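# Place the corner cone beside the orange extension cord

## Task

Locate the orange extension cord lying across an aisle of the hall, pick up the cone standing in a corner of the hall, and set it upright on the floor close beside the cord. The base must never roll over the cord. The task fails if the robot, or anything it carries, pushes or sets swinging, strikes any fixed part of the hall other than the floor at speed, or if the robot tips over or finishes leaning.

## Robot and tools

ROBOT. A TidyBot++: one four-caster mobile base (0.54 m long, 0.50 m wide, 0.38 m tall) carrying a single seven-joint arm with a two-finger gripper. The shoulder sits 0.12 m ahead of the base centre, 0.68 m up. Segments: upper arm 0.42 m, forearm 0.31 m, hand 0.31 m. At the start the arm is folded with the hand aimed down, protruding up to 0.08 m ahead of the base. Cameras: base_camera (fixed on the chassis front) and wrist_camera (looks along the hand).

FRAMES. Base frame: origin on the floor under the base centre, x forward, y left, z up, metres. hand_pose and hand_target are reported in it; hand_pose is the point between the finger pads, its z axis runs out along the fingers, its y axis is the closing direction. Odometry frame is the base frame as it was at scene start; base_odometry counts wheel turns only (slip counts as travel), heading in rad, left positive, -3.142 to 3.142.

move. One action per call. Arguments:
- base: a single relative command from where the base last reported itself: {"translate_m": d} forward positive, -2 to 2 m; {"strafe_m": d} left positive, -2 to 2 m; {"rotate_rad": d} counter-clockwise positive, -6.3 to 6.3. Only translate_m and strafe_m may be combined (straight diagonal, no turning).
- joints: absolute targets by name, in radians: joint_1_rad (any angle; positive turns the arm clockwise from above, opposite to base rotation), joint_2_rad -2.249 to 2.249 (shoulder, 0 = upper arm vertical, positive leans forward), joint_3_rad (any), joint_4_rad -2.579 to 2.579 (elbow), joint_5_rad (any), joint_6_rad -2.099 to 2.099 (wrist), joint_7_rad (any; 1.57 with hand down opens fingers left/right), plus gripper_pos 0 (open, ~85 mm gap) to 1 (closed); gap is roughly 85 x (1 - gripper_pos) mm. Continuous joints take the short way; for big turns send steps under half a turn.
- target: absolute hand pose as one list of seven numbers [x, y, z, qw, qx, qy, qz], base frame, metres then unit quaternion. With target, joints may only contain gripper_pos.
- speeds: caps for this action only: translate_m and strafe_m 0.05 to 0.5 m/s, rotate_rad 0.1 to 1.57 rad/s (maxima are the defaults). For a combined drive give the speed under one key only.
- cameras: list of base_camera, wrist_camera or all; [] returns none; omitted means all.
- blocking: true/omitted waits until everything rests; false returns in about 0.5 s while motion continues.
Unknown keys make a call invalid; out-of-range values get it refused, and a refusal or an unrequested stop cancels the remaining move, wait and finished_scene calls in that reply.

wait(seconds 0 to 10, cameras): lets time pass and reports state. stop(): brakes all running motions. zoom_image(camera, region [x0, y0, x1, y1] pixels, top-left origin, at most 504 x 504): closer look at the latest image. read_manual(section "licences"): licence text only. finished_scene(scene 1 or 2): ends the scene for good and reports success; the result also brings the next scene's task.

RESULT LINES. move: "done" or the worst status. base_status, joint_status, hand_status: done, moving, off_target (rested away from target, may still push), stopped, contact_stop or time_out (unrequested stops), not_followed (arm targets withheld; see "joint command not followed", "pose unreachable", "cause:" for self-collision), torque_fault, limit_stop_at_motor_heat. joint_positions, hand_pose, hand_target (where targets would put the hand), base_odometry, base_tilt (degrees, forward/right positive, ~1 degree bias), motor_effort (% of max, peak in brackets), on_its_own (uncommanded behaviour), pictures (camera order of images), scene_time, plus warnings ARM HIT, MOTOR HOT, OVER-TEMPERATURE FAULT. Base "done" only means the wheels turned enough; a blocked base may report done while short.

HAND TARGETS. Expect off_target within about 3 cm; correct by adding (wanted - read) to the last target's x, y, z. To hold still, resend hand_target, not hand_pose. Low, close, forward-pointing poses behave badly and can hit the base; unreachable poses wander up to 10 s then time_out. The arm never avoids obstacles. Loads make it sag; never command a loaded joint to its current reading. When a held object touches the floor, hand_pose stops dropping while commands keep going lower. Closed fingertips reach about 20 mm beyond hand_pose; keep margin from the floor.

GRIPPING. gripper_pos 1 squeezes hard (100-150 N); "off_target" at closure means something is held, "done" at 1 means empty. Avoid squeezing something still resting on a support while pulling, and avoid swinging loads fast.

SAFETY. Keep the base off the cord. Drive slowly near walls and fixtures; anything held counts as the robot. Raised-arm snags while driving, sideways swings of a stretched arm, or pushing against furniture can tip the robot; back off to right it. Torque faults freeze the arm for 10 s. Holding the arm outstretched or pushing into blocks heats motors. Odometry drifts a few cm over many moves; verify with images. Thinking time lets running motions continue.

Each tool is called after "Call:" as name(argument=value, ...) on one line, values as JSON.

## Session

Call:
move(joints={"joint_2_rad":-0.7,"joint_4_rad":-2.4,"joint_6_rad":0.05})

Scene clock: 1.93 s.
move: off_target
base_odometry: x=+0.000 y=+0.000 heading=+0.000
base_tilt: forward=+0.1 right=+0.5
base_status: not commanded
joint_positions: joint_1_rad=-0.034 joint_2_rad=-0.687 joint_3_rad=+3.145 joint_4_rad=-2.421 joint_5_rad=+0.048 joint_6_rad=-0.047 joint_7_rad=+1.539 gripper_pos=+0.000
joint_status: joint_6_rad off_target (ended at -0.047, target +0.050); the others done
motor_effort: joint_1_rad=+0(0) joint_2_rad=+2(4) joint_3_rad=+0(1) joint_4_rad=+22(22) joint_5_rad=+1(1) joint_6_rad=+8(8) joint_7_rad=+0(1)
hand_pose: x=+0.4666 y=+0.0110 z=+0.8911 quat_wxyz=(-0.005, +0.777, +0.017, +0.629) (m; base frame)
hand_target: x=+0.4698 y=+0.0124 z=+0.9385 quat_wxyz=(-0.007, +0.734, +0.017, +0.679) (m; base frame)
hand_status: not commanded
pictures: base_camera, wrist_camera
Images, in order (width x height): base_camera 644x364, wrist_camera 644x476.

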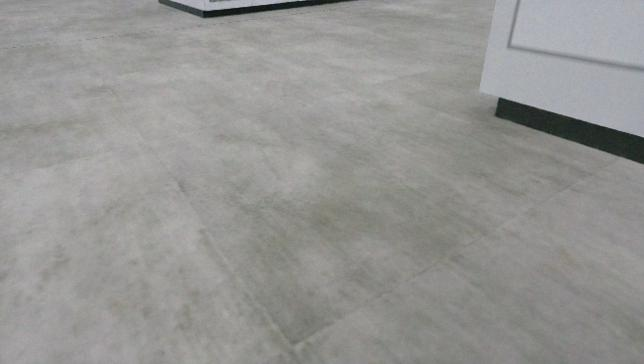

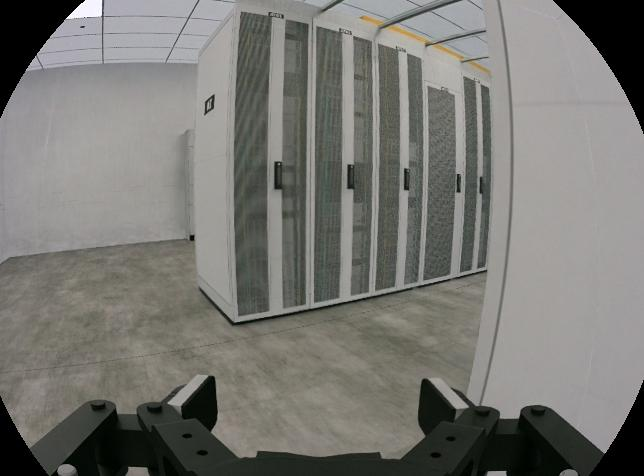

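Call:
move(base={"rotate_rad": 1.0})

Call:
move(base={"rotate_rad": 1.0})

Call:
move(base={"rotate_rad": 1.1})

Call:
move(base={"rotate_rad": 1.0})

Call:
move(base={"rotate_rad": 1.1})

Scene clock: 25.33 s.
move: done
base_odometry: x=+0.000 y=+0.000 heading=+0.999
base_tilt: forward=+0.1 right=+0.4
base_status: done
joint_positions: joint_1_rad=-0.034 joint_2_rad=-0.687 joint_3_rad=+3.145 joint_4_rad=-2.421 joint_5_rad=+0.048 joint_6_rad=-0.043 joint_7_rad=+1.539 gripper_pos=+0.000
joint_status: not commanded
motor_effort: joint_1_rad=+0(1) joint_2_rad=+2(3) joint_3_rad=+0(1) joint_4_rad=+21(22) joint_5_rad=+1(1) joint_6_rad=+7(9) joint_7_rad=+0(1)
hand_pose: x=+0.4668 y=+0.0110 z=+0.8921 quat_wxyz=(-0.005, +0.776, +0.017, +0.630) (m; base frame)
hand_target: x=+0.4698 y=+0.0124 z=+0.9385 quat_wxyz=(-0.007, +0.734, +0.017, +0.679) (m; base frame)
hand_status: not commanded
pictures: base_camera, wrist_camera
Images, in order (width x height): base_camera 644x364, wrist_camera 644x476.

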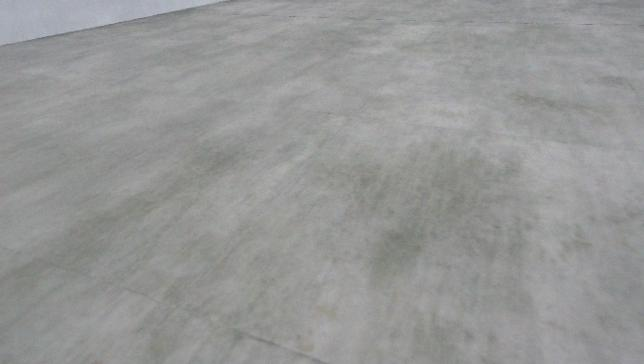

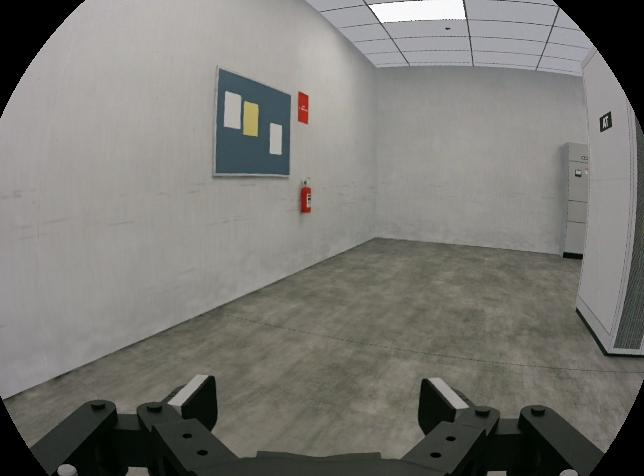

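Scene clock: 27.20 s.
move: done
base_odometry: x=+0.000 y=+0.000 heading=+1.999
base_tilt: forward=+0.1 right=+0.4
base_status: done
joint_positions: joint_1_rad=-0.034 joint_2_rad=-0.687 joint_3_rad=+3.145 joint_4_rad=-2.421 joint_5_rad=+0.048 joint_6_rad=-0.043 joint_7_rad=+1.539 gripper_pos=+0.000
joint_status: not commanded
motor_effort: joint_1_rad=+0(1) joint_2_rad=+2(3) joint_3_rad=+0(1) joint_4_rad=+21(22) joint_5_rad=+1(1) joint_6_rad=+8(9) joint_7_rad=+0(1)
hand_pose: x=+0.4668 y=+0.0110 z=+0.8922 quat_wxyz=(-0.005, +0.776, +0.017, +0.631) (m; base frame)
hand_target: x=+0.4698 y=+0.0124 z=+0.9385 quat_wxyz=(-0.007, +0.734, +0.017, +0.679) (m; base frame)
hand_status: not commanded
pictures: base_camera, wrist_camera
Images, in order (width x height): base_camera 644x364, wrist_camera 644x476.

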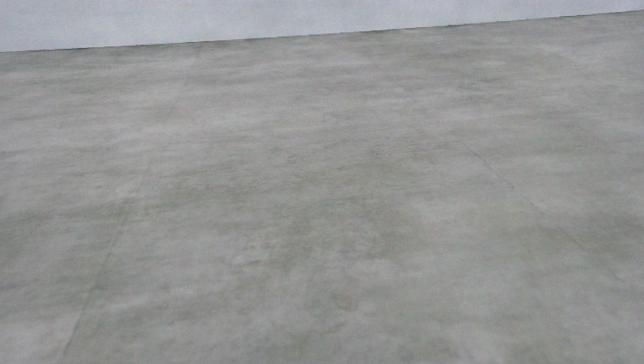

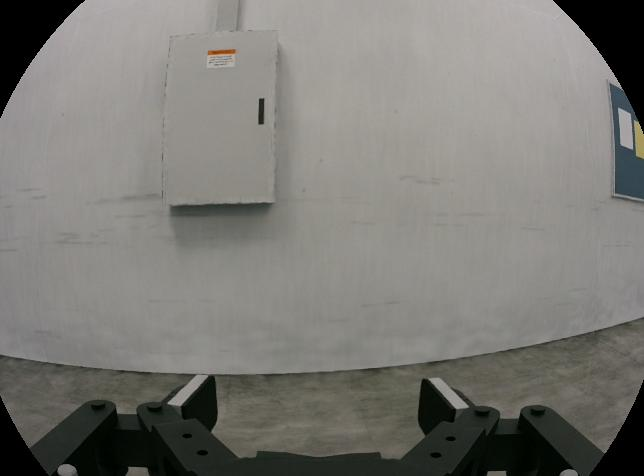

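Scene clock: 29.17 s.
move: done
base_odometry: x=+0.000 y=+0.000 heading=+3.098
base_tilt: forward=+0.0 right=+0.4
base_status: done
joint_positions: joint_1_rad=-0.034 joint_2_rad=-0.687 joint_3_rad=+3.145 joint_4_rad=-2.421 joint_5_rad=+0.048 joint_6_rad=-0.043 joint_7_rad=+1.539 gripper_pos=+0.000
joint_status: not commanded
motor_effort: joint_1_rad=+0(1) joint_2_rad=+2(3) joint_3_rad=+0(1) joint_4_rad=+22(22) joint_5_rad=+0(2) joint_6_rad=+8(9) joint_7_rad=+0(1)
hand_pose: x=+0.4668 y=+0.0110 z=+0.8922 quat_wxyz=(-0.005, +0.776, +0.017, +0.631) (m; base frame)
hand_target: x=+0.4698 y=+0.0124 z=+0.9385 quat_wxyz=(-0.007, +0.734, +0.017, +0.679) (m; base frame)
hand_status: not commanded
pictures: base_camera, wrist_camera
Images, in order (width x height): base_camera 644x364, wrist_camera 644x476.

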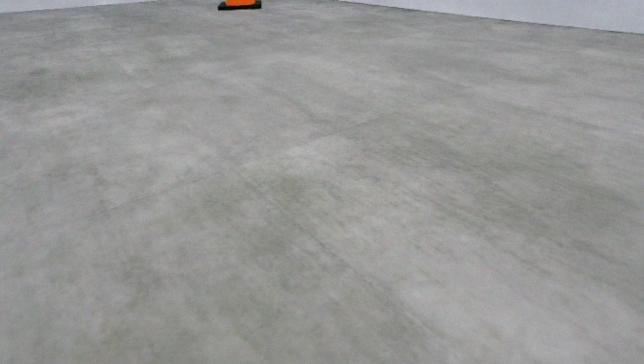

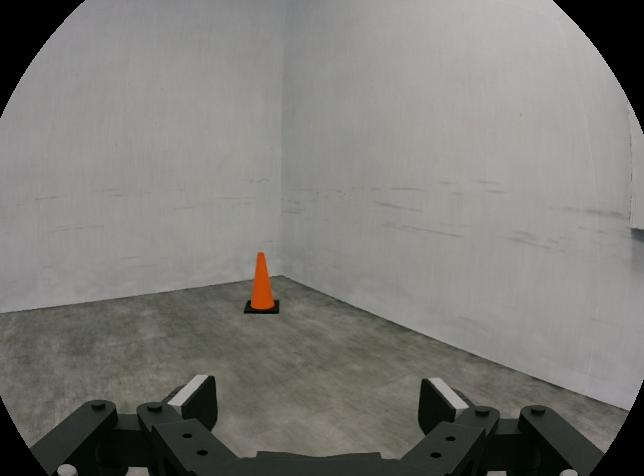

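Scene clock: 31.03 s.
move: done
base_odometry: x=+0.000 y=+0.000 heading=-2.186
base_tilt: forward=+0.0 right=+0.5
base_status: done
joint_positions: joint_1_rad=-0.034 joint_2_rad=-0.687 joint_3_rad=+3.145 joint_4_rad=-2.421 joint_5_rad=+0.048 joint_6_rad=-0.043 joint_7_rad=+1.539 gripper_pos=+0.000
joint_status: not commanded
motor_effort: joint_1_rad=+0(1) joint_2_rad=+2(2) joint_3_rad=+1(1) joint_4_rad=+21(22) joint_5_rad=+0(1) joint_6_rad=+8(9) joint_7_rad=+0(1)
hand_pose: x=+0.4668 y=+0.0110 z=+0.8923 quat_wxyz=(-0.005, +0.776, +0.017, +0.631) (m; base frame)
hand_target: x=+0.4698 y=+0.0124 z=+0.9385 quat_wxyz=(-0.007, +0.734, +0.017, +0.679) (m; base frame)
hand_status: not commanded
pictures: base_camera, wrist_camera
Images, in order (width x height): base_camera 644x364, wrist_camera 644x476.

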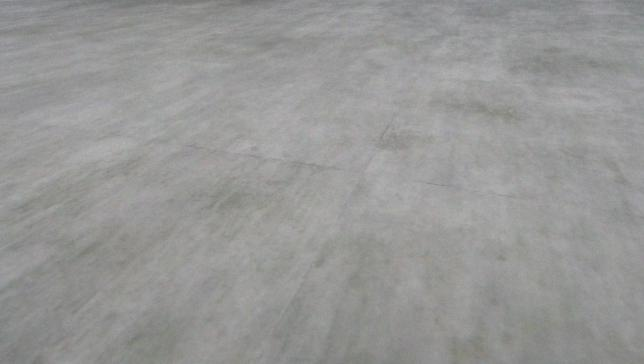

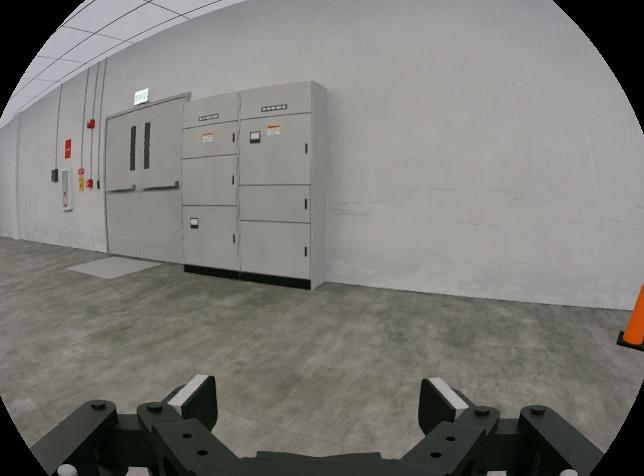

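Scene clock: 33.00 s.
move: done
base_odometry: x=+0.000 y=+0.000 heading=-1.086
base_tilt: forward=+0.1 right=+0.4
base_status: done
joint_positions: joint_1_rad=-0.034 joint_2_rad=-0.687 joint_3_rad=+3.145 joint_4_rad=-2.421 joint_5_rad=+0.048 joint_6_rad=-0.043 joint_7_rad=+1.539 gripper_pos=+0.000
joint_status: not commanded
motor_effort: joint_1_rad=+0(1) joint_2_rad=+2(3) joint_3_rad=+0(2) joint_4_rad=+21(22) joint_5_rad=+0(1) joint_6_rad=+8(9) joint_7_rad=+0(1)
hand_pose: x=+0.4668 y=+0.0110 z=+0.8923 quat_wxyz=(-0.005, +0.776, +0.017, +0.631) (m; base frame)
hand_target: x=+0.4698 y=+0.0124 z=+0.9385 quat_wxyz=(-0.007, +0.734, +0.017, +0.679) (m; base frame)
hand_status: not commanded
pictures: base_camera, wrist_camera
Images, in order (width x height): base_camera 644x364, wrist_camera 644x476.

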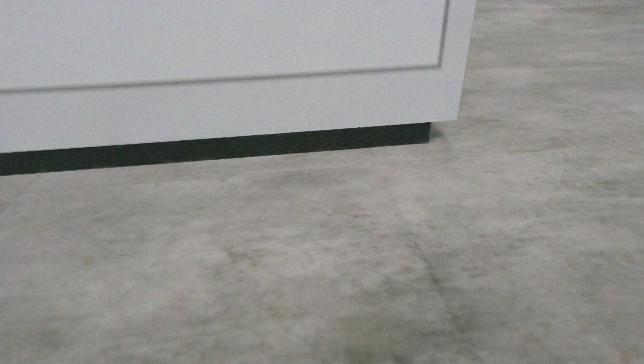

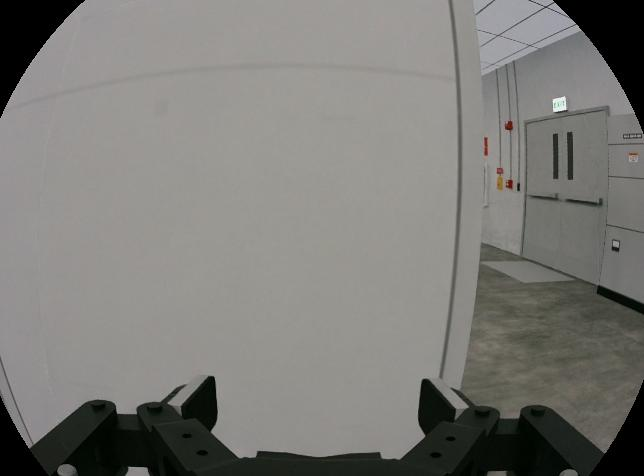

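Call:
move(base={"rotate_rad": -1.944}, joints={"joint_1_rad": -0.105, "joint_2_rad": 0.22, "joint_3_rad": 3.1416, "joint_4_rad": -1.25, "joint_5_rad": 0, "joint_6_rad": -1.52, "joint_7_rad": 1.523}, cameras=["base_camera"])

Call:
move(base={"translate_m": 1.85})

Scene clock: 44.00 s.
move: done
base_odometry: x=+0.000 y=+0.000 heading=-3.030
base_tilt: forward=+0.1 right=+0.5
base_status: done
joint_positions: joint_1_rad=-0.084 joint_2_rad=+0.209 joint_3_rad=+3.143 joint_4_rad=-1.275 joint_5_rad=+0.041 joint_6_rad=-1.433 joint_7_rad=+1.539 gripper_pos=+0.000
joint_status: all done
motor_effort: joint_1_rad=+0(3) joint_2_rad=-26(28) joint_3_rad=+0(3) joint_4_rad=+18(24) joint_5_rad=+1(2) joint_6_rad=+1(9) joint_7_rad=+0(2)
hand_pose: x=+0.5880 y=+0.0275 z=+0.8172 quat_wxyz=(+0.014, +0.993, +0.026, +0.113) (m; base frame)
hand_target: x=+0.5680 y=+0.0487 z=+0.8163 quat_wxyz=(-0.006, +0.997, +0.029, +0.076) (m; base frame)
hand_status: not commanded
pictures: base_camera
Images, in order (width x height): base_camera 644x364.

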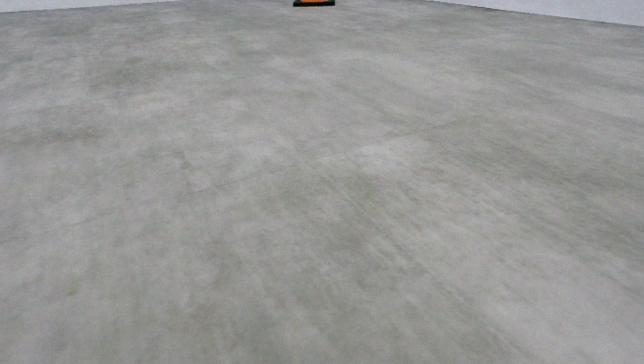

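Scene clock: 49.03 s.
move: done
base_odometry: x=-1.839 y=-0.205 heading=-3.030
base_tilt: forward=+0.1 right=+0.5
base_status: done
joint_positions: joint_1_rad=-0.084 joint_2_rad=+0.219 joint_3_rad=+3.143 joint_4_rad=-1.272 joint_5_rad=+0.041 joint_6_rad=-1.439 joint_7_rad=+1.539 gripper_pos=+0.000
joint_status: not commanded
motor_effort: joint_1_rad=+0(1) joint_2_rad=-27(28) joint_3_rad=+0(1) joint_4_rad=+17(19) joint_5_rad=+1(2) joint_6_rad=+2(3) joint_7_rad=+0(1)
hand_pose: x=+0.5882 y=+0.0277 z=+0.8135 quat_wxyz=(+0.014, +0.994, +0.026, +0.106) (m; base frame)
hand_target: x=+0.5680 y=+0.0487 z=+0.8163 quat_wxyz=(-0.006, +0.997, +0.029, +0.076) (m; base frame)
hand_status: not commanded
pictures: base_camera, wrist_camera
Images, in order (width x height): base_camera 644x364, wrist_camera 644x476.

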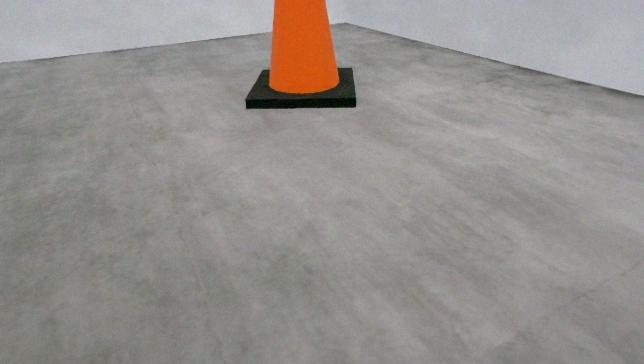

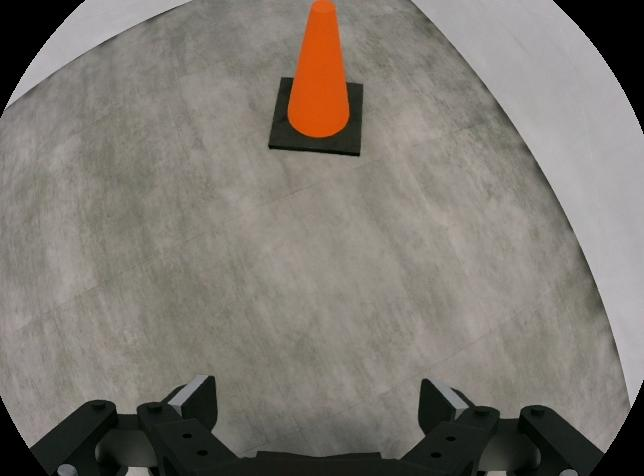

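Call:
move(base={"translate_m": 0.73}, speeds={"translate_m": 0.3})

Scene clock: 56.37 s.
move: done
base_odometry: x=-2.565 y=-0.285 heading=-3.031
base_tilt: forward=+0.1 right=+0.5
base_status: done
joint_positions: joint_1_rad=-0.084 joint_2_rad=+0.222 joint_3_rad=+3.143 joint_4_rad=-1.272 joint_5_rad=+0.041 joint_6_rad=-1.441 joint_7_rad=+1.539 gripper_pos=+0.000
joint_status: not commanded
motor_effort: joint_1_rad=+0(1) joint_2_rad=-27(29) joint_3_rad=+0(1) joint_4_rad=+18(19) joint_5_rad=+1(2) joint_6_rad=+1(3) joint_7_rad=+1(1)
hand_pose: x=+0.5881 y=+0.0277 z=+0.8122 quat_wxyz=(+0.015, +0.994, +0.026, +0.104) (m; base frame)
hand_target: x=+0.5680 y=+0.0487 z=+0.8163 quat_wxyz=(-0.006, +0.997, +0.029, +0.076) (m; base frame)
hand_status: not commanded
pictures: base_camera, wrist_camera
Images, in order (width x height): base_camera 644x364, wrist_camera 644x476.

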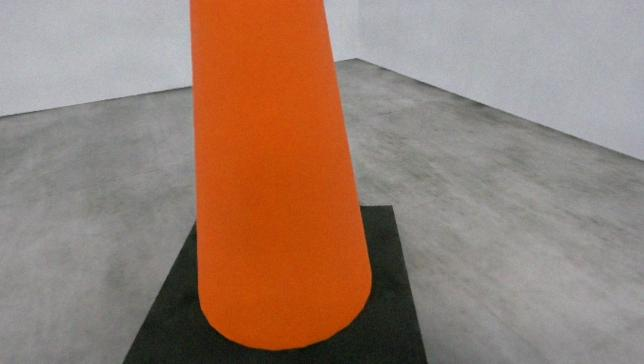

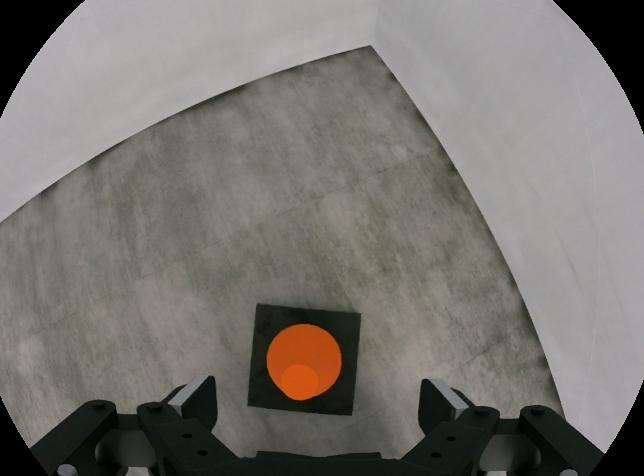

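Call:
move(joints={"joint_1_rad": -0.11, "joint_2_rad": 0.43, "joint_3_rad": 3.1416, "joint_4_rad": -1.76, "joint_5_rad": 0, "joint_6_rad": -0.88, "joint_7_rad": 1.523}, cameras=[])

Call:
move(joints={"joint_1_rad": -0.115, "joint_2_rad": 0.55, "joint_3_rad": 3.1416, "joint_4_rad": -1.87, "joint_5_rad": -0.03, "joint_6_rad": -0.645, "joint_7_rad": 1.523})

Scene clock: 66.47 s.
move: done
base_odometry: x=-2.565 y=-0.285 heading=-3.031
base_tilt: forward=+0.1 right=+0.4
base_status: not commanded
joint_positions: joint_1_rad=-0.085 joint_2_rad=+0.421 joint_3_rad=+3.143 joint_4_rad=-1.747 joint_5_rad=+0.041 joint_6_rad=-0.969 joint_7_rad=+1.539 gripper_pos=+0.000
joint_status: all done
motor_effort: joint_1_rad=+0(1) joint_2_rad=-29(32) joint_3_rad=-1(1) joint_4_rad=+13(19) joint_5_rad=+1(2) joint_6_rad=-1(2) joint_7_rad=+0(2)
hand_pose: x=+0.5517 y=+0.0270 z=+0.5778 quat_wxyz=(+0.017, +0.999, +0.037, +0.003) (m; base frame)
hand_target: x=+0.5698 y=+0.0511 z=+0.5713 quat_wxyz=(-0.003, +0.999, +0.031, +0.036) (m; base frame)
hand_status: not commanded
pictures: none
No camera images: "cameras" was empty.

Scene clock: 67.80 s.
move: done
base_odometry: x=-2.565 y=-0.285 heading=-3.031
base_tilt: forward=+0.1 right=+0.4
base_status: not commanded
joint_positions: joint_1_rad=-0.091 joint_2_rad=+0.555 joint_3_rad=+3.143 joint_4_rad=-1.863 joint_5_rad=+0.014 joint_6_rad=-0.733 joint_7_rad=+1.539 gripper_pos=+0.000
joint_status: all done
motor_effort: joint_1_rad=+0(1) joint_2_rad=-31(34) joint_3_rad=-1(2) joint_4_rad=+11(14) joint_5_rad=+1(2) joint_6_rad=+0(1) joint_7_rad=+1(2)
hand_pose: x=+0.5446 y=+0.0364 z=+0.4927 quat_wxyz=(+0.005, +0.999, +0.034, -0.004) (m; base frame)
hand_target: x=+0.5667 y=+0.0587 z=+0.4942 quat_wxyz=(-0.013, +0.999, +0.022, +0.037) (m; base frame)
hand_status: not commanded
pictures: base_camera, wrist_camera
Images, in order (width x height): base_camera 644x364, wrist_camera 644x476.

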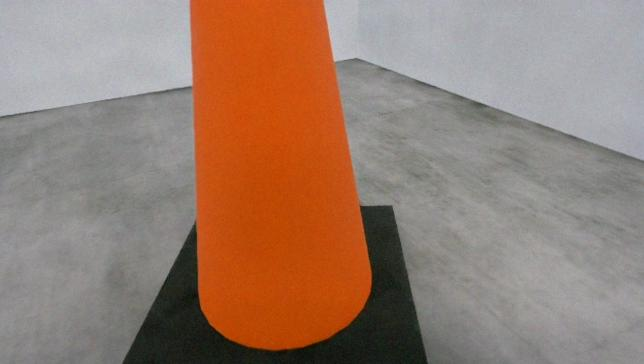

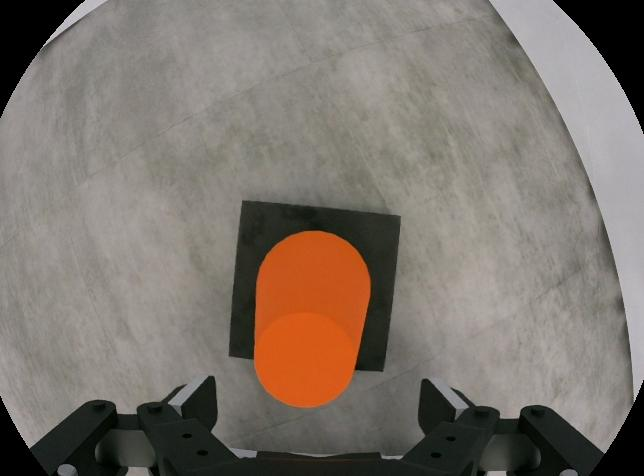

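Call:
move(joints={"joint_1_rad": -0.135, "joint_2_rad": 0.665, "joint_3_rad": 3.1416, "joint_4_rad": -1.913, "joint_5_rad": -0.03, "joint_6_rad": -0.498, "joint_7_rad": 1.523})

Scene clock: 74.10 s.
move: done
base_odometry: x=-2.565 y=-0.285 heading=-3.031
base_tilt: forward=+0.1 right=+0.5
base_status: not commanded
joint_positions: joint_1_rad=-0.112 joint_2_rad=+0.666 joint_3_rad=+3.143 joint_4_rad=-1.902 joint_5_rad=+0.013 joint_6_rad=-0.585 joint_7_rad=+1.539 gripper_pos=+0.000
joint_status: all done
motor_effort: joint_1_rad=+0(1) joint_2_rad=-32(35) joint_3_rad=-1(1) joint_4_rad=+9(11) joint_5_rad=+1(2) joint_6_rad=-1(1) joint_7_rad=+1(1)
hand_pose: x=+0.5435 y=+0.0460 z=+0.4373 quat_wxyz=(+0.005, +0.999, +0.045, -0.006) (m; base frame)
hand_target: x=+0.5622 y=+0.0661 z=+0.4366 quat_wxyz=(-0.011, +0.999, +0.031, +0.032) (m; base frame)
hand_status: not commanded
pictures: base_camera, wrist_camera
Images, in order (width x height): base_camera 644x364, wrist_camera 644x476.

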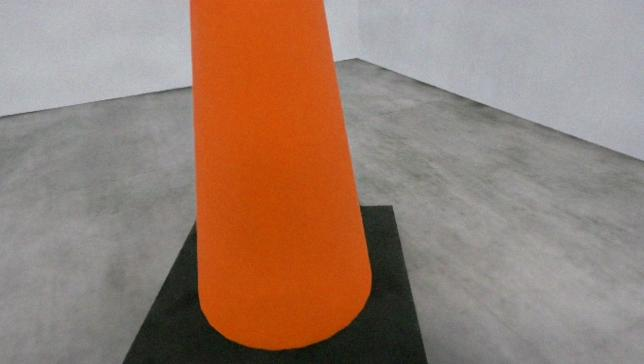

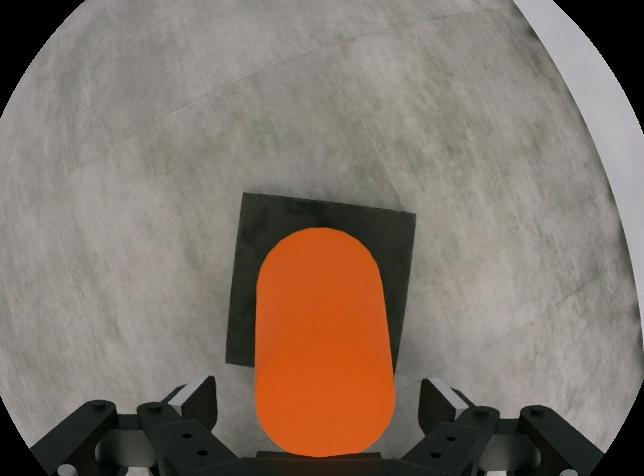

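Call:
move(joints={"joint_1_rad": -0.12, "joint_2_rad": 0.76, "joint_3_rad": 3.1416, "joint_4_rad": -1.928, "joint_5_rad": -0.03, "joint_6_rad": -0.382, "joint_7_rad": 1.523})

Call:
move(joints={"gripper_pos": 0.6})

Call:
move(joints={"joint_2_rad": 0.60, "joint_4_rad": -1.88, "joint_6_rad": -0.60})

Scene clock: 78.57 s.
move: done
base_odometry: x=-2.565 y=-0.285 heading=-3.031
base_tilt: forward=+0.1 right=+0.5
base_status: not commanded
joint_positions: joint_1_rad=-0.112 joint_2_rad=+0.759 joint_3_rad=+3.143 joint_4_rad=-1.914 joint_5_rad=+0.013 joint_6_rad=-0.468 joint_7_rad=+1.539 gripper_pos=+0.000
joint_status: all done
motor_effort: joint_1_rad=+0(1) joint_2_rad=-34(36) joint_3_rad=-1(1) joint_4_rad=+7(9) joint_5_rad=+1(2) joint_6_rad=+0(1) joint_7_rad=+0(1)
hand_pose: x=+0.5478 y=+0.0468 z=+0.3952 quat_wxyz=(+0.004, +0.999, +0.045, +0.000) (m; base frame)
hand_target: x=+0.5651 y=+0.0587 z=+0.3937 quat_wxyz=(-0.009, +0.999, +0.022, +0.035) (m; base frame)
hand_status: not commanded
pictures: base_camera, wrist_camera
Images, in order (width x height): base_camera 644x364, wrist_camera 644x476.

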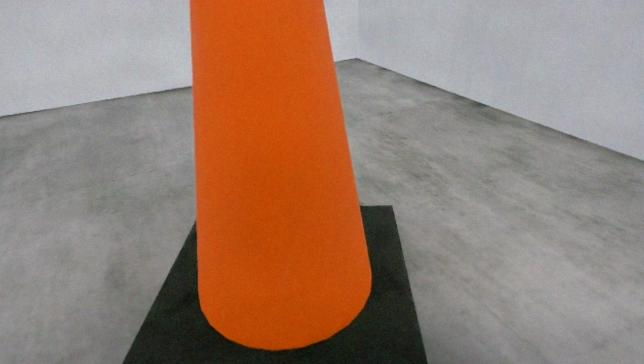

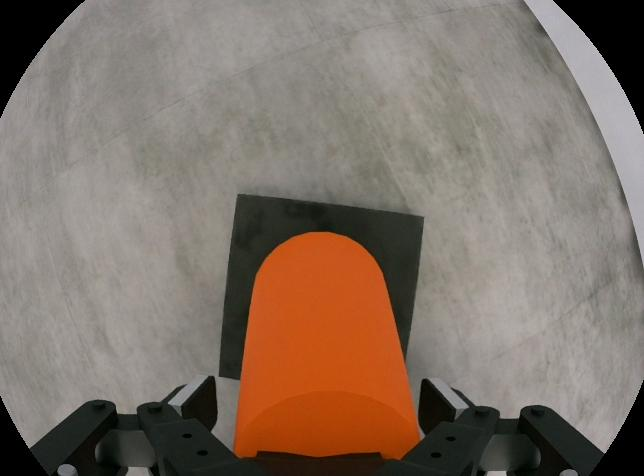

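Scene clock: 79.43 s.
move: off_target
base_odometry: x=-2.565 y=-0.285 heading=-3.031
base_tilt: forward=+0.1 right=+0.4
base_status: not commanded
joint_positions: joint_1_rad=-0.111 joint_2_rad=+0.754 joint_3_rad=+3.148 joint_4_rad=-1.917 joint_5_rad=+0.010 joint_6_rad=-0.468 joint_7_rad=+1.539 gripper_pos=+0.261
joint_status: gripper_pos off_target (ended at +0.261, target +0.600)
motor_effort: joint_1_rad=-3(4) joint_2_rad=-30(34) joint_3_rad=-3(5) joint_4_rad=+6(11) joint_5_rad=+0(2) joint_6_rad=+1(5) joint_7_rad=+0(1)
hand_pose: x=+0.5481 y=+0.0443 z=+0.3970 quat_wxyz=(+0.004, +0.999, +0.042, +0.002) (m; base frame)
hand_target: x=+0.5651 y=+0.0587 z=+0.3937 quat_wxyz=(-0.009, +0.999, +0.022, +0.035) (m; base frame)
hand_status: not commanded
pictures: base_camera, wrist_camera
Images, in order (width x height): base_camera 644x364, wrist_camera 644x476.

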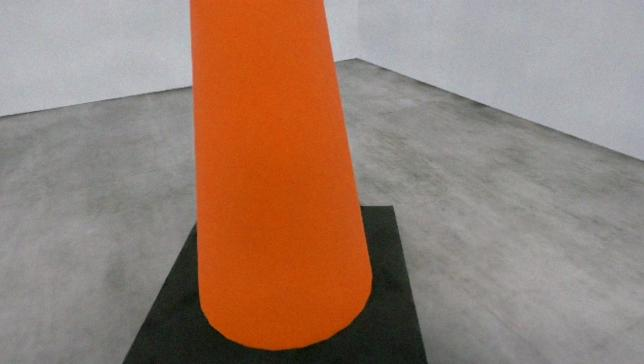

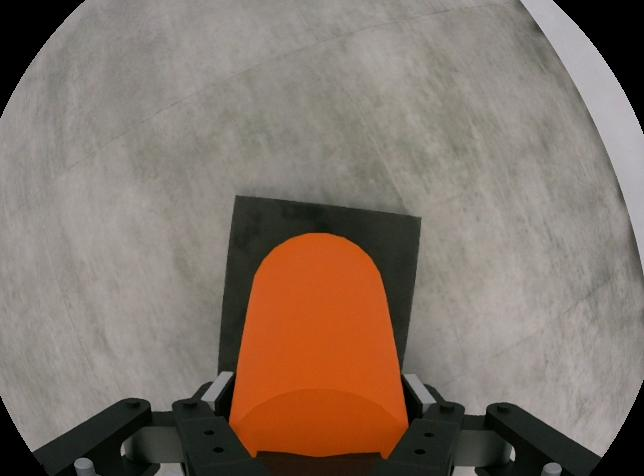

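Scene clock: 80.63 s.
move: off_target
base_odometry: x=-2.565 y=-0.285 heading=-3.031
base_tilt: forward=+0.1 right=+0.5
base_status: not commanded
joint_positions: joint_1_rad=-0.111 joint_2_rad=+0.669 joint_3_rad=+3.148 joint_4_rad=-1.913 joint_5_rad=+0.008 joint_6_rad=-0.534 joint_7_rad=+1.539 gripper_pos=+0.261
joint_status: joint_2_rad off_target (ended at +0.669, target +0.600); the others done
motor_effort: joint_1_rad=+0(3) joint_2_rad=-42(45) joint_3_rad=-1(3) joint_4_rad=+13(13) joint_5_rad=+0(1) joint_6_rad=+1(2) joint_7_rad=+0(1)
hand_pose: x=+0.5523 y=+0.0451 z=+0.4342 quat_wxyz=(+0.003, +0.999, +0.040, +0.013) (m; base frame)
hand_target: x=+0.5649 y=+0.0604 z=+0.4704 quat_wxyz=(-0.011, +0.999, +0.024, +0.030) (m; base frame)
hand_status: not commanded
pictures: base_camera, wrist_camera
Images, in order (width x height): base_camera 644x364, wrist_camera 644x476.

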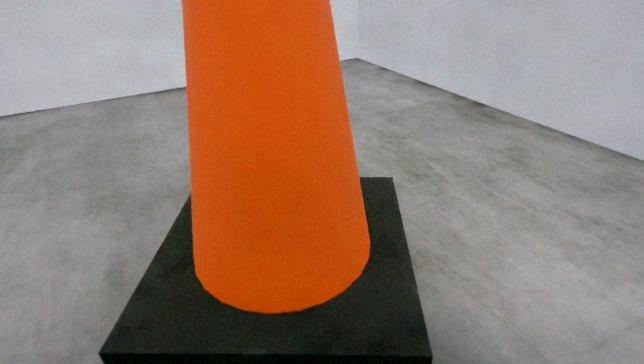

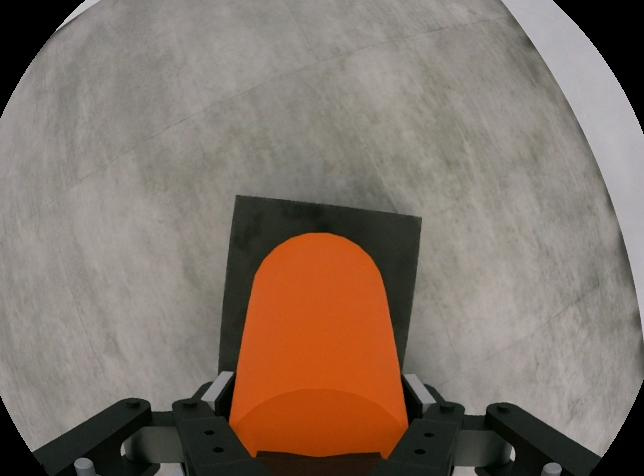

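Call:
move(joints={"joint_2_rad": 0.22, "joint_4_rad": -1.25, "joint_6_rad": -1.52}, base={"translate_m": -0.7}, speeds={"translate_m": 0.25}, cameras=["base_camera"])

Call:
move(base={"rotate_rad": -2.0}, speeds={"rotate_rad": 0.8})

Call:
move(base={"rotate_rad": -0.712}, speeds={"rotate_rad": 0.8}, cameras=["base_camera"])

Call:
move(base={"translate_m": 1.7, "strafe_m": -0.35}, cameras=["base_camera"])

Scene clock: 106.57 s.
move: off_target
base_odometry: x=-1.869 y=-0.208 heading=-3.032
base_tilt: forward=+0.1 right=+0.5
base_status: done
joint_positions: joint_1_rad=-0.111 joint_2_rad=+0.286 joint_3_rad=+3.148 joint_4_rad=-1.313 joint_5_rad=+0.006 joint_6_rad=-1.464 joint_7_rad=+1.539 gripper_pos=+0.261
joint_status: joint_2_rad off_target (ended at +0.286, target +0.220); joint_4_rad off_target (ended at -1.313, target -1.250); the others done
motor_effort: joint_1_rad=+0(2) joint_2_rad=-38(47) joint_3_rad=-1(2) joint_4_rad=+25(26) joint_5_rad=+0(2) joint_6_rad=+3(5) joint_7_rad=+0(1)
hand_pose: x=+0.5739 y=+0.0474 z=+0.7663 quat_wxyz=(+0.001, +0.999, +0.037, +0.039) (m; base frame)
hand_target: x=+0.5661 y=+0.0647 z=+0.8165 quat_wxyz=(-0.021, +0.996, +0.036, +0.074) (m; base frame)
hand_status: not commanded
pictures: base_camera
Images, in order (width x height): base_camera 644x364.

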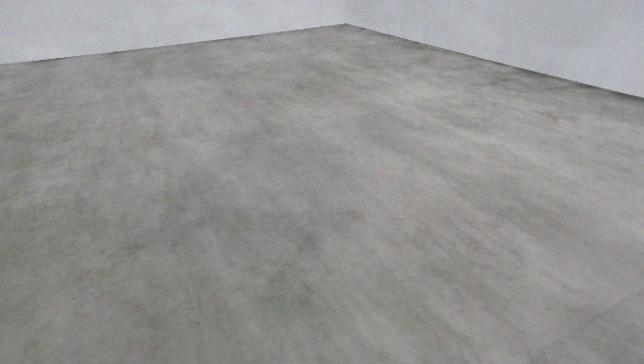

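Scene clock: 109.93 s.
move: done
base_odometry: x=-1.869 y=-0.208 heading=+1.252
base_tilt: forward=+0.1 right=+0.4
base_status: done
joint_positions: joint_1_rad=-0.114 joint_2_rad=+0.286 joint_3_rad=+3.147 joint_4_rad=-1.313 joint_5_rad=-0.014 joint_6_rad=-1.464 joint_7_rad=+1.539 gripper_pos=+0.261
joint_status: not commanded
motor_effort: joint_1_rad=+0(4) joint_2_rad=-38(39) joint_3_rad=-1(5) joint_4_rad=+25(25) joint_5_rad=+0(4) joint_6_rad=+2(3) joint_7_rad=+0(1)
hand_pose: x=+0.5731 y=+0.0553 z=+0.7664 quat_wxyz=(-0.009, +0.998, +0.038, +0.039) (m; base frame)
hand_target: x=+0.5661 y=+0.0647 z=+0.8165 quat_wxyz=(-0.021, +0.996, +0.036, +0.074) (m; base frame)
hand_status: not commanded
pictures: base_camera, wrist_camera
Images, in order (width x height): base_camera 644x364, wrist_camera 644x476.

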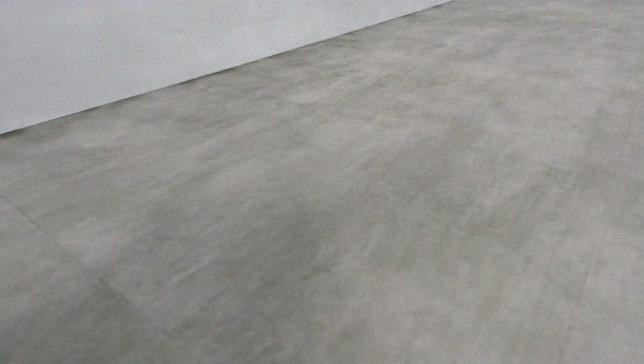

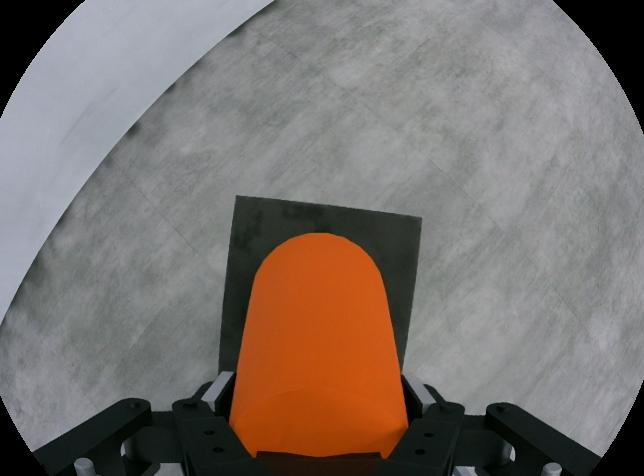

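Scene clock: 111.63 s.
move: done
base_odometry: x=-1.868 y=-0.208 heading=+0.540
base_tilt: forward=+0.1 right=+0.5
base_status: done
joint_positions: joint_1_rad=-0.116 joint_2_rad=+0.286 joint_3_rad=+3.146 joint_4_rad=-1.313 joint_5_rad=-0.021 joint_6_rad=-1.464 joint_7_rad=+1.539 gripper_pos=+0.261
joint_status: not commanded
motor_effort: joint_1_rad=+0(5) joint_2_rad=-38(39) joint_3_rad=-1(4) joint_4_rad=+24(26) joint_5_rad=+0(4) joint_6_rad=+2(3) joint_7_rad=+1(1)
hand_pose: x=+0.5727 y=+0.0591 z=+0.7665 quat_wxyz=(-0.013, +0.998, +0.039, +0.039) (m; base frame)
hand_target: x=+0.5661 y=+0.0647 z=+0.8165 quat_wxyz=(-0.021, +0.996, +0.036, +0.074) (m; base frame)
hand_status: not commanded
pictures: base_camera
Images, in order (width x height): base_camera 644x364.

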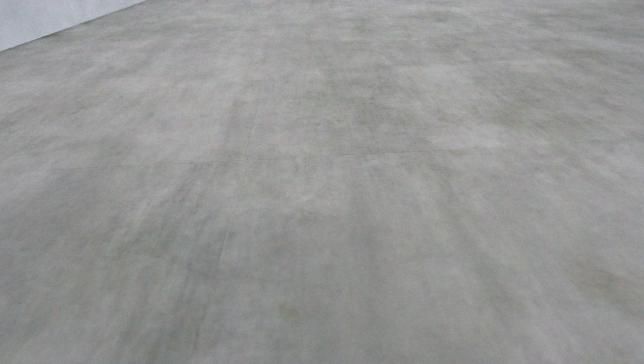

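Scene clock: 116.40 s.
move: done
base_odometry: x=-0.230 y=+0.364 heading=+0.539
base_tilt: forward=+0.1 right=+0.5
base_status: done
joint_positions: joint_1_rad=-0.116 joint_2_rad=+0.285 joint_3_rad=+3.146 joint_4_rad=-1.310 joint_5_rad=-0.021 joint_6_rad=-1.468 joint_7_rad=+1.539 gripper_pos=+0.261
joint_status: not commanded
motor_effort: joint_1_rad=+0(2) joint_2_rad=-38(41) joint_3_rad=-1(2) joint_4_rad=+24(26) joint_5_rad=+0(2) joint_6_rad=+2(4) joint_7_rad=+1(2)
hand_pose: x=+0.5724 y=+0.0590 z=+0.7678 quat_wxyz=(-0.013, +0.998, +0.039, +0.039) (m; base frame)
hand_target: x=+0.5661 y=+0.0647 z=+0.8165 quat_wxyz=(-0.021, +0.996, +0.036, +0.074) (m; base frame)
hand_status: not commanded
pictures: base_camera
Images, in order (width x height): base_camera 644x364.

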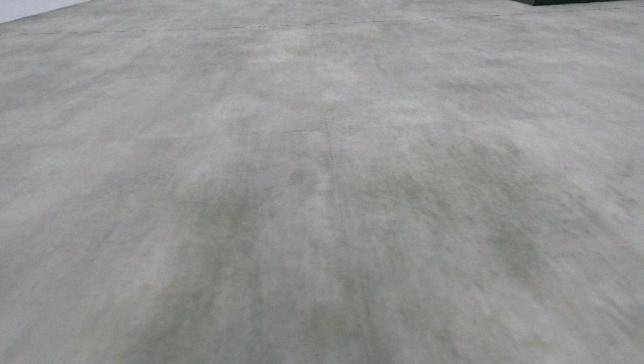

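Call:
move(base={"translate_m": 1.4}, cameras=["base_camera"])

Call:
move(base={"rotate_rad": -1.57}, speeds={"rotate_rad": 0.8})

Scene clock: 124.03 s.
move: done
base_odometry: x=+0.972 y=+1.082 heading=+0.539
base_tilt: forward=+0.1 right=+0.5
base_status: done
joint_positions: joint_1_rad=-0.116 joint_2_rad=+0.284 joint_3_rad=+3.146 joint_4_rad=-1.308 joint_5_rad=-0.021 joint_6_rad=-1.472 joint_7_rad=+1.539 gripper_pos=+0.261
joint_status: not commanded
motor_effort: joint_1_rad=+0(1) joint_2_rad=-39(41) joint_3_rad=-1(1) joint_4_rad=+24(26) joint_5_rad=+0(1) joint_6_rad=+2(4) joint_7_rad=+0(1)
hand_pose: x=+0.5716 y=+0.0589 z=+0.7686 quat_wxyz=(-0.013, +0.998, +0.039, +0.038) (m; base frame)
hand_target: x=+0.5661 y=+0.0647 z=+0.8165 quat_wxyz=(-0.021, +0.996, +0.036, +0.074) (m; base frame)
hand_status: not commanded
pictures: base_camera
Images, in order (width x height): base_camera 644x364.

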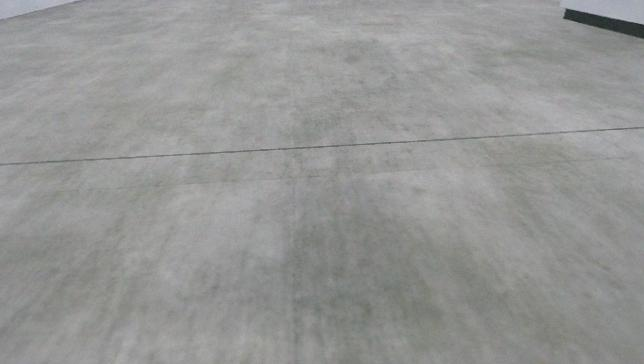

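Scene clock: 126.80 s.
move: done
base_odometry: x=+0.972 y=+1.082 heading=-1.031
base_tilt: forward=+0.1 right=+0.5
base_status: done
joint_positions: joint_1_rad=-0.115 joint_2_rad=+0.284 joint_3_rad=+3.147 joint_4_rad=-1.308 joint_5_rad=-0.021 joint_6_rad=-1.472 joint_7_rad=+1.539 gripper_pos=+0.261
joint_status: not commanded
motor_effort: joint_1_rad=+0(5) joint_2_rad=-38(39) joint_3_rad=-1(5) joint_4_rad=+24(25) joint_5_rad=+0(5) joint_6_rad=+2(3) joint_7_rad=+1(1)
hand_pose: x=+0.5717 y=+0.0583 z=+0.7686 quat_wxyz=(-0.013, +0.998, +0.039, +0.038) (m; base frame)
hand_target: x=+0.5661 y=+0.0647 z=+0.8165 quat_wxyz=(-0.021, +0.996, +0.036, +0.074) (m; base frame)
hand_status: not commanded
pictures: base_camera, wrist_camera
Images, in order (width x height): base_camera 644x364, wrist_camera 644x476.

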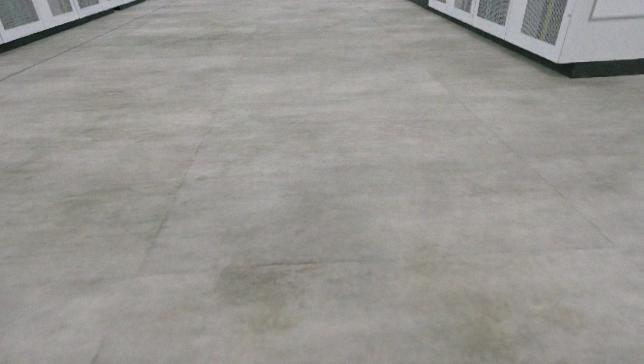

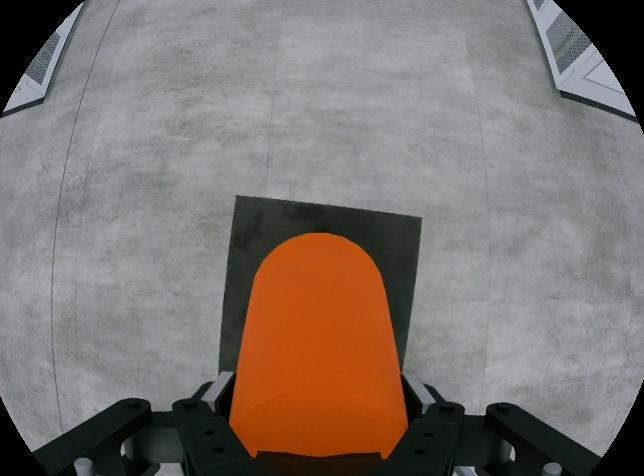

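Call:
move(base={"translate_m": 2.0, "strafe_m": 0.2}, cameras=["base_camera"])

Scene clock: 136.90 s.
move: done
base_odometry: x=+2.171 y=-0.532 heading=-1.031
base_tilt: forward=+0.1 right=+0.4
base_status: done
joint_positions: joint_1_rad=-0.115 joint_2_rad=+0.284 joint_3_rad=+3.147 joint_4_rad=-1.307 joint_5_rad=-0.021 joint_6_rad=-1.473 joint_7_rad=+1.539 gripper_pos=+0.261
joint_status: not commanded
motor_effort: joint_1_rad=+0(1) joint_2_rad=-39(41) joint_3_rad=-1(1) joint_4_rad=+25(26) joint_5_rad=+0(1) joint_6_rad=+2(5) joint_7_rad=+0(1)
hand_pose: x=+0.5716 y=+0.0583 z=+0.7692 quat_wxyz=(-0.013, +0.998, +0.039, +0.038) (m; base frame)
hand_target: x=+0.5661 y=+0.0647 z=+0.8165 quat_wxyz=(-0.021, +0.996, +0.036, +0.074) (m; base frame)
hand_status: not commanded
pictures: base_camera
Images, in order (width x height): base_camera 644x364.

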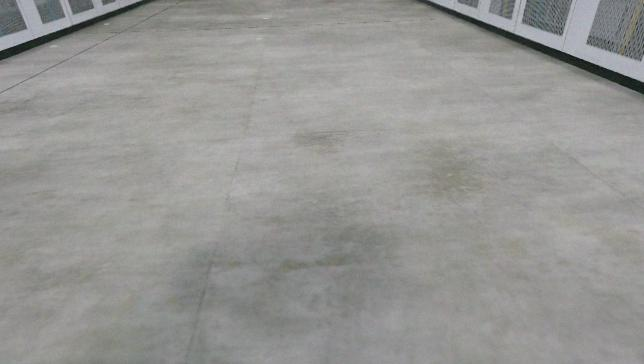

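Call:
move(base={"translate_m": 1.8}, cameras=["base_camera"])

Scene clock: 147.10 s.
move: done
base_odometry: x=+3.097 y=-2.076 heading=-1.031
base_tilt: forward=+0.1 right=+0.5
base_status: done
joint_positions: joint_1_rad=-0.115 joint_2_rad=+0.283 joint_3_rad=+3.147 joint_4_rad=-1.306 joint_5_rad=-0.021 joint_6_rad=-1.476 joint_7_rad=+1.539 gripper_pos=+0.261
joint_status: not commanded
motor_effort: joint_1_rad=+0(1) joint_2_rad=-38(41) joint_3_rad=-1(1) joint_4_rad=+25(26) joint_5_rad=+0(1) joint_6_rad=+1(4) joint_7_rad=+1(1)
hand_pose: x=+0.5711 y=+0.0582 z=+0.7697 quat_wxyz=(-0.013, +0.998, +0.039, +0.038) (m; base frame)
hand_target: x=+0.5661 y=+0.0647 z=+0.8165 quat_wxyz=(-0.021, +0.996, +0.036, +0.074) (m; base frame)
hand_status: not commanded
pictures: base_camera
Images, in order (width x height): base_camera 644x364.

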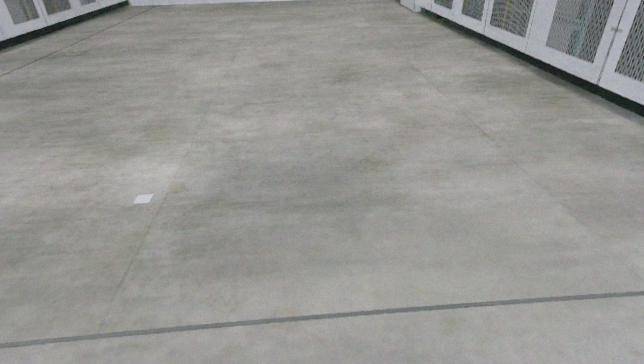

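Call:
zoom_image(camera="base_camera", region=[60, 0, 460, 60])

Scaled by 1.260.

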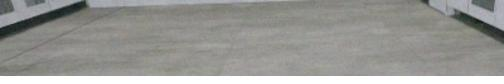

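Call:
move(base={"translate_m": 1.2}, cameras=["base_camera"])

Scene clock: 157.50 s.
move: done
base_odometry: x=+3.714 y=-3.105 heading=-1.031
base_tilt: forward=+0.1 right=+0.4
base_status: done
joint_positions: joint_1_rad=-0.115 joint_2_rad=+0.283 joint_3_rad=+3.147 joint_4_rad=-1.306 joint_5_rad=-0.021 joint_6_rad=-1.477 joint_7_rad=+1.539 gripper_pos=+0.261
joint_status: not commanded
motor_effort: joint_1_rad=+0(1) joint_2_rad=-38(41) joint_3_rad=-1(1) joint_4_rad=+24(27) joint_5_rad=+0(1) joint_6_rad=+1(4) joint_7_rad=+0(1)
hand_pose: x=+0.5707 y=+0.0582 z=+0.7701 quat_wxyz=(-0.013, +0.998, +0.039, +0.037) (m; base frame)
hand_target: x=+0.5661 y=+0.0647 z=+0.8165 quat_wxyz=(-0.021, +0.996, +0.036, +0.074) (m; base frame)
hand_status: not commanded
pictures: base_camera
Images, in order (width x height): base_camera 644x364.

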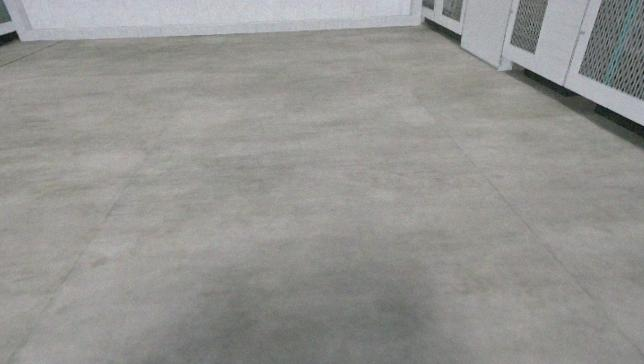

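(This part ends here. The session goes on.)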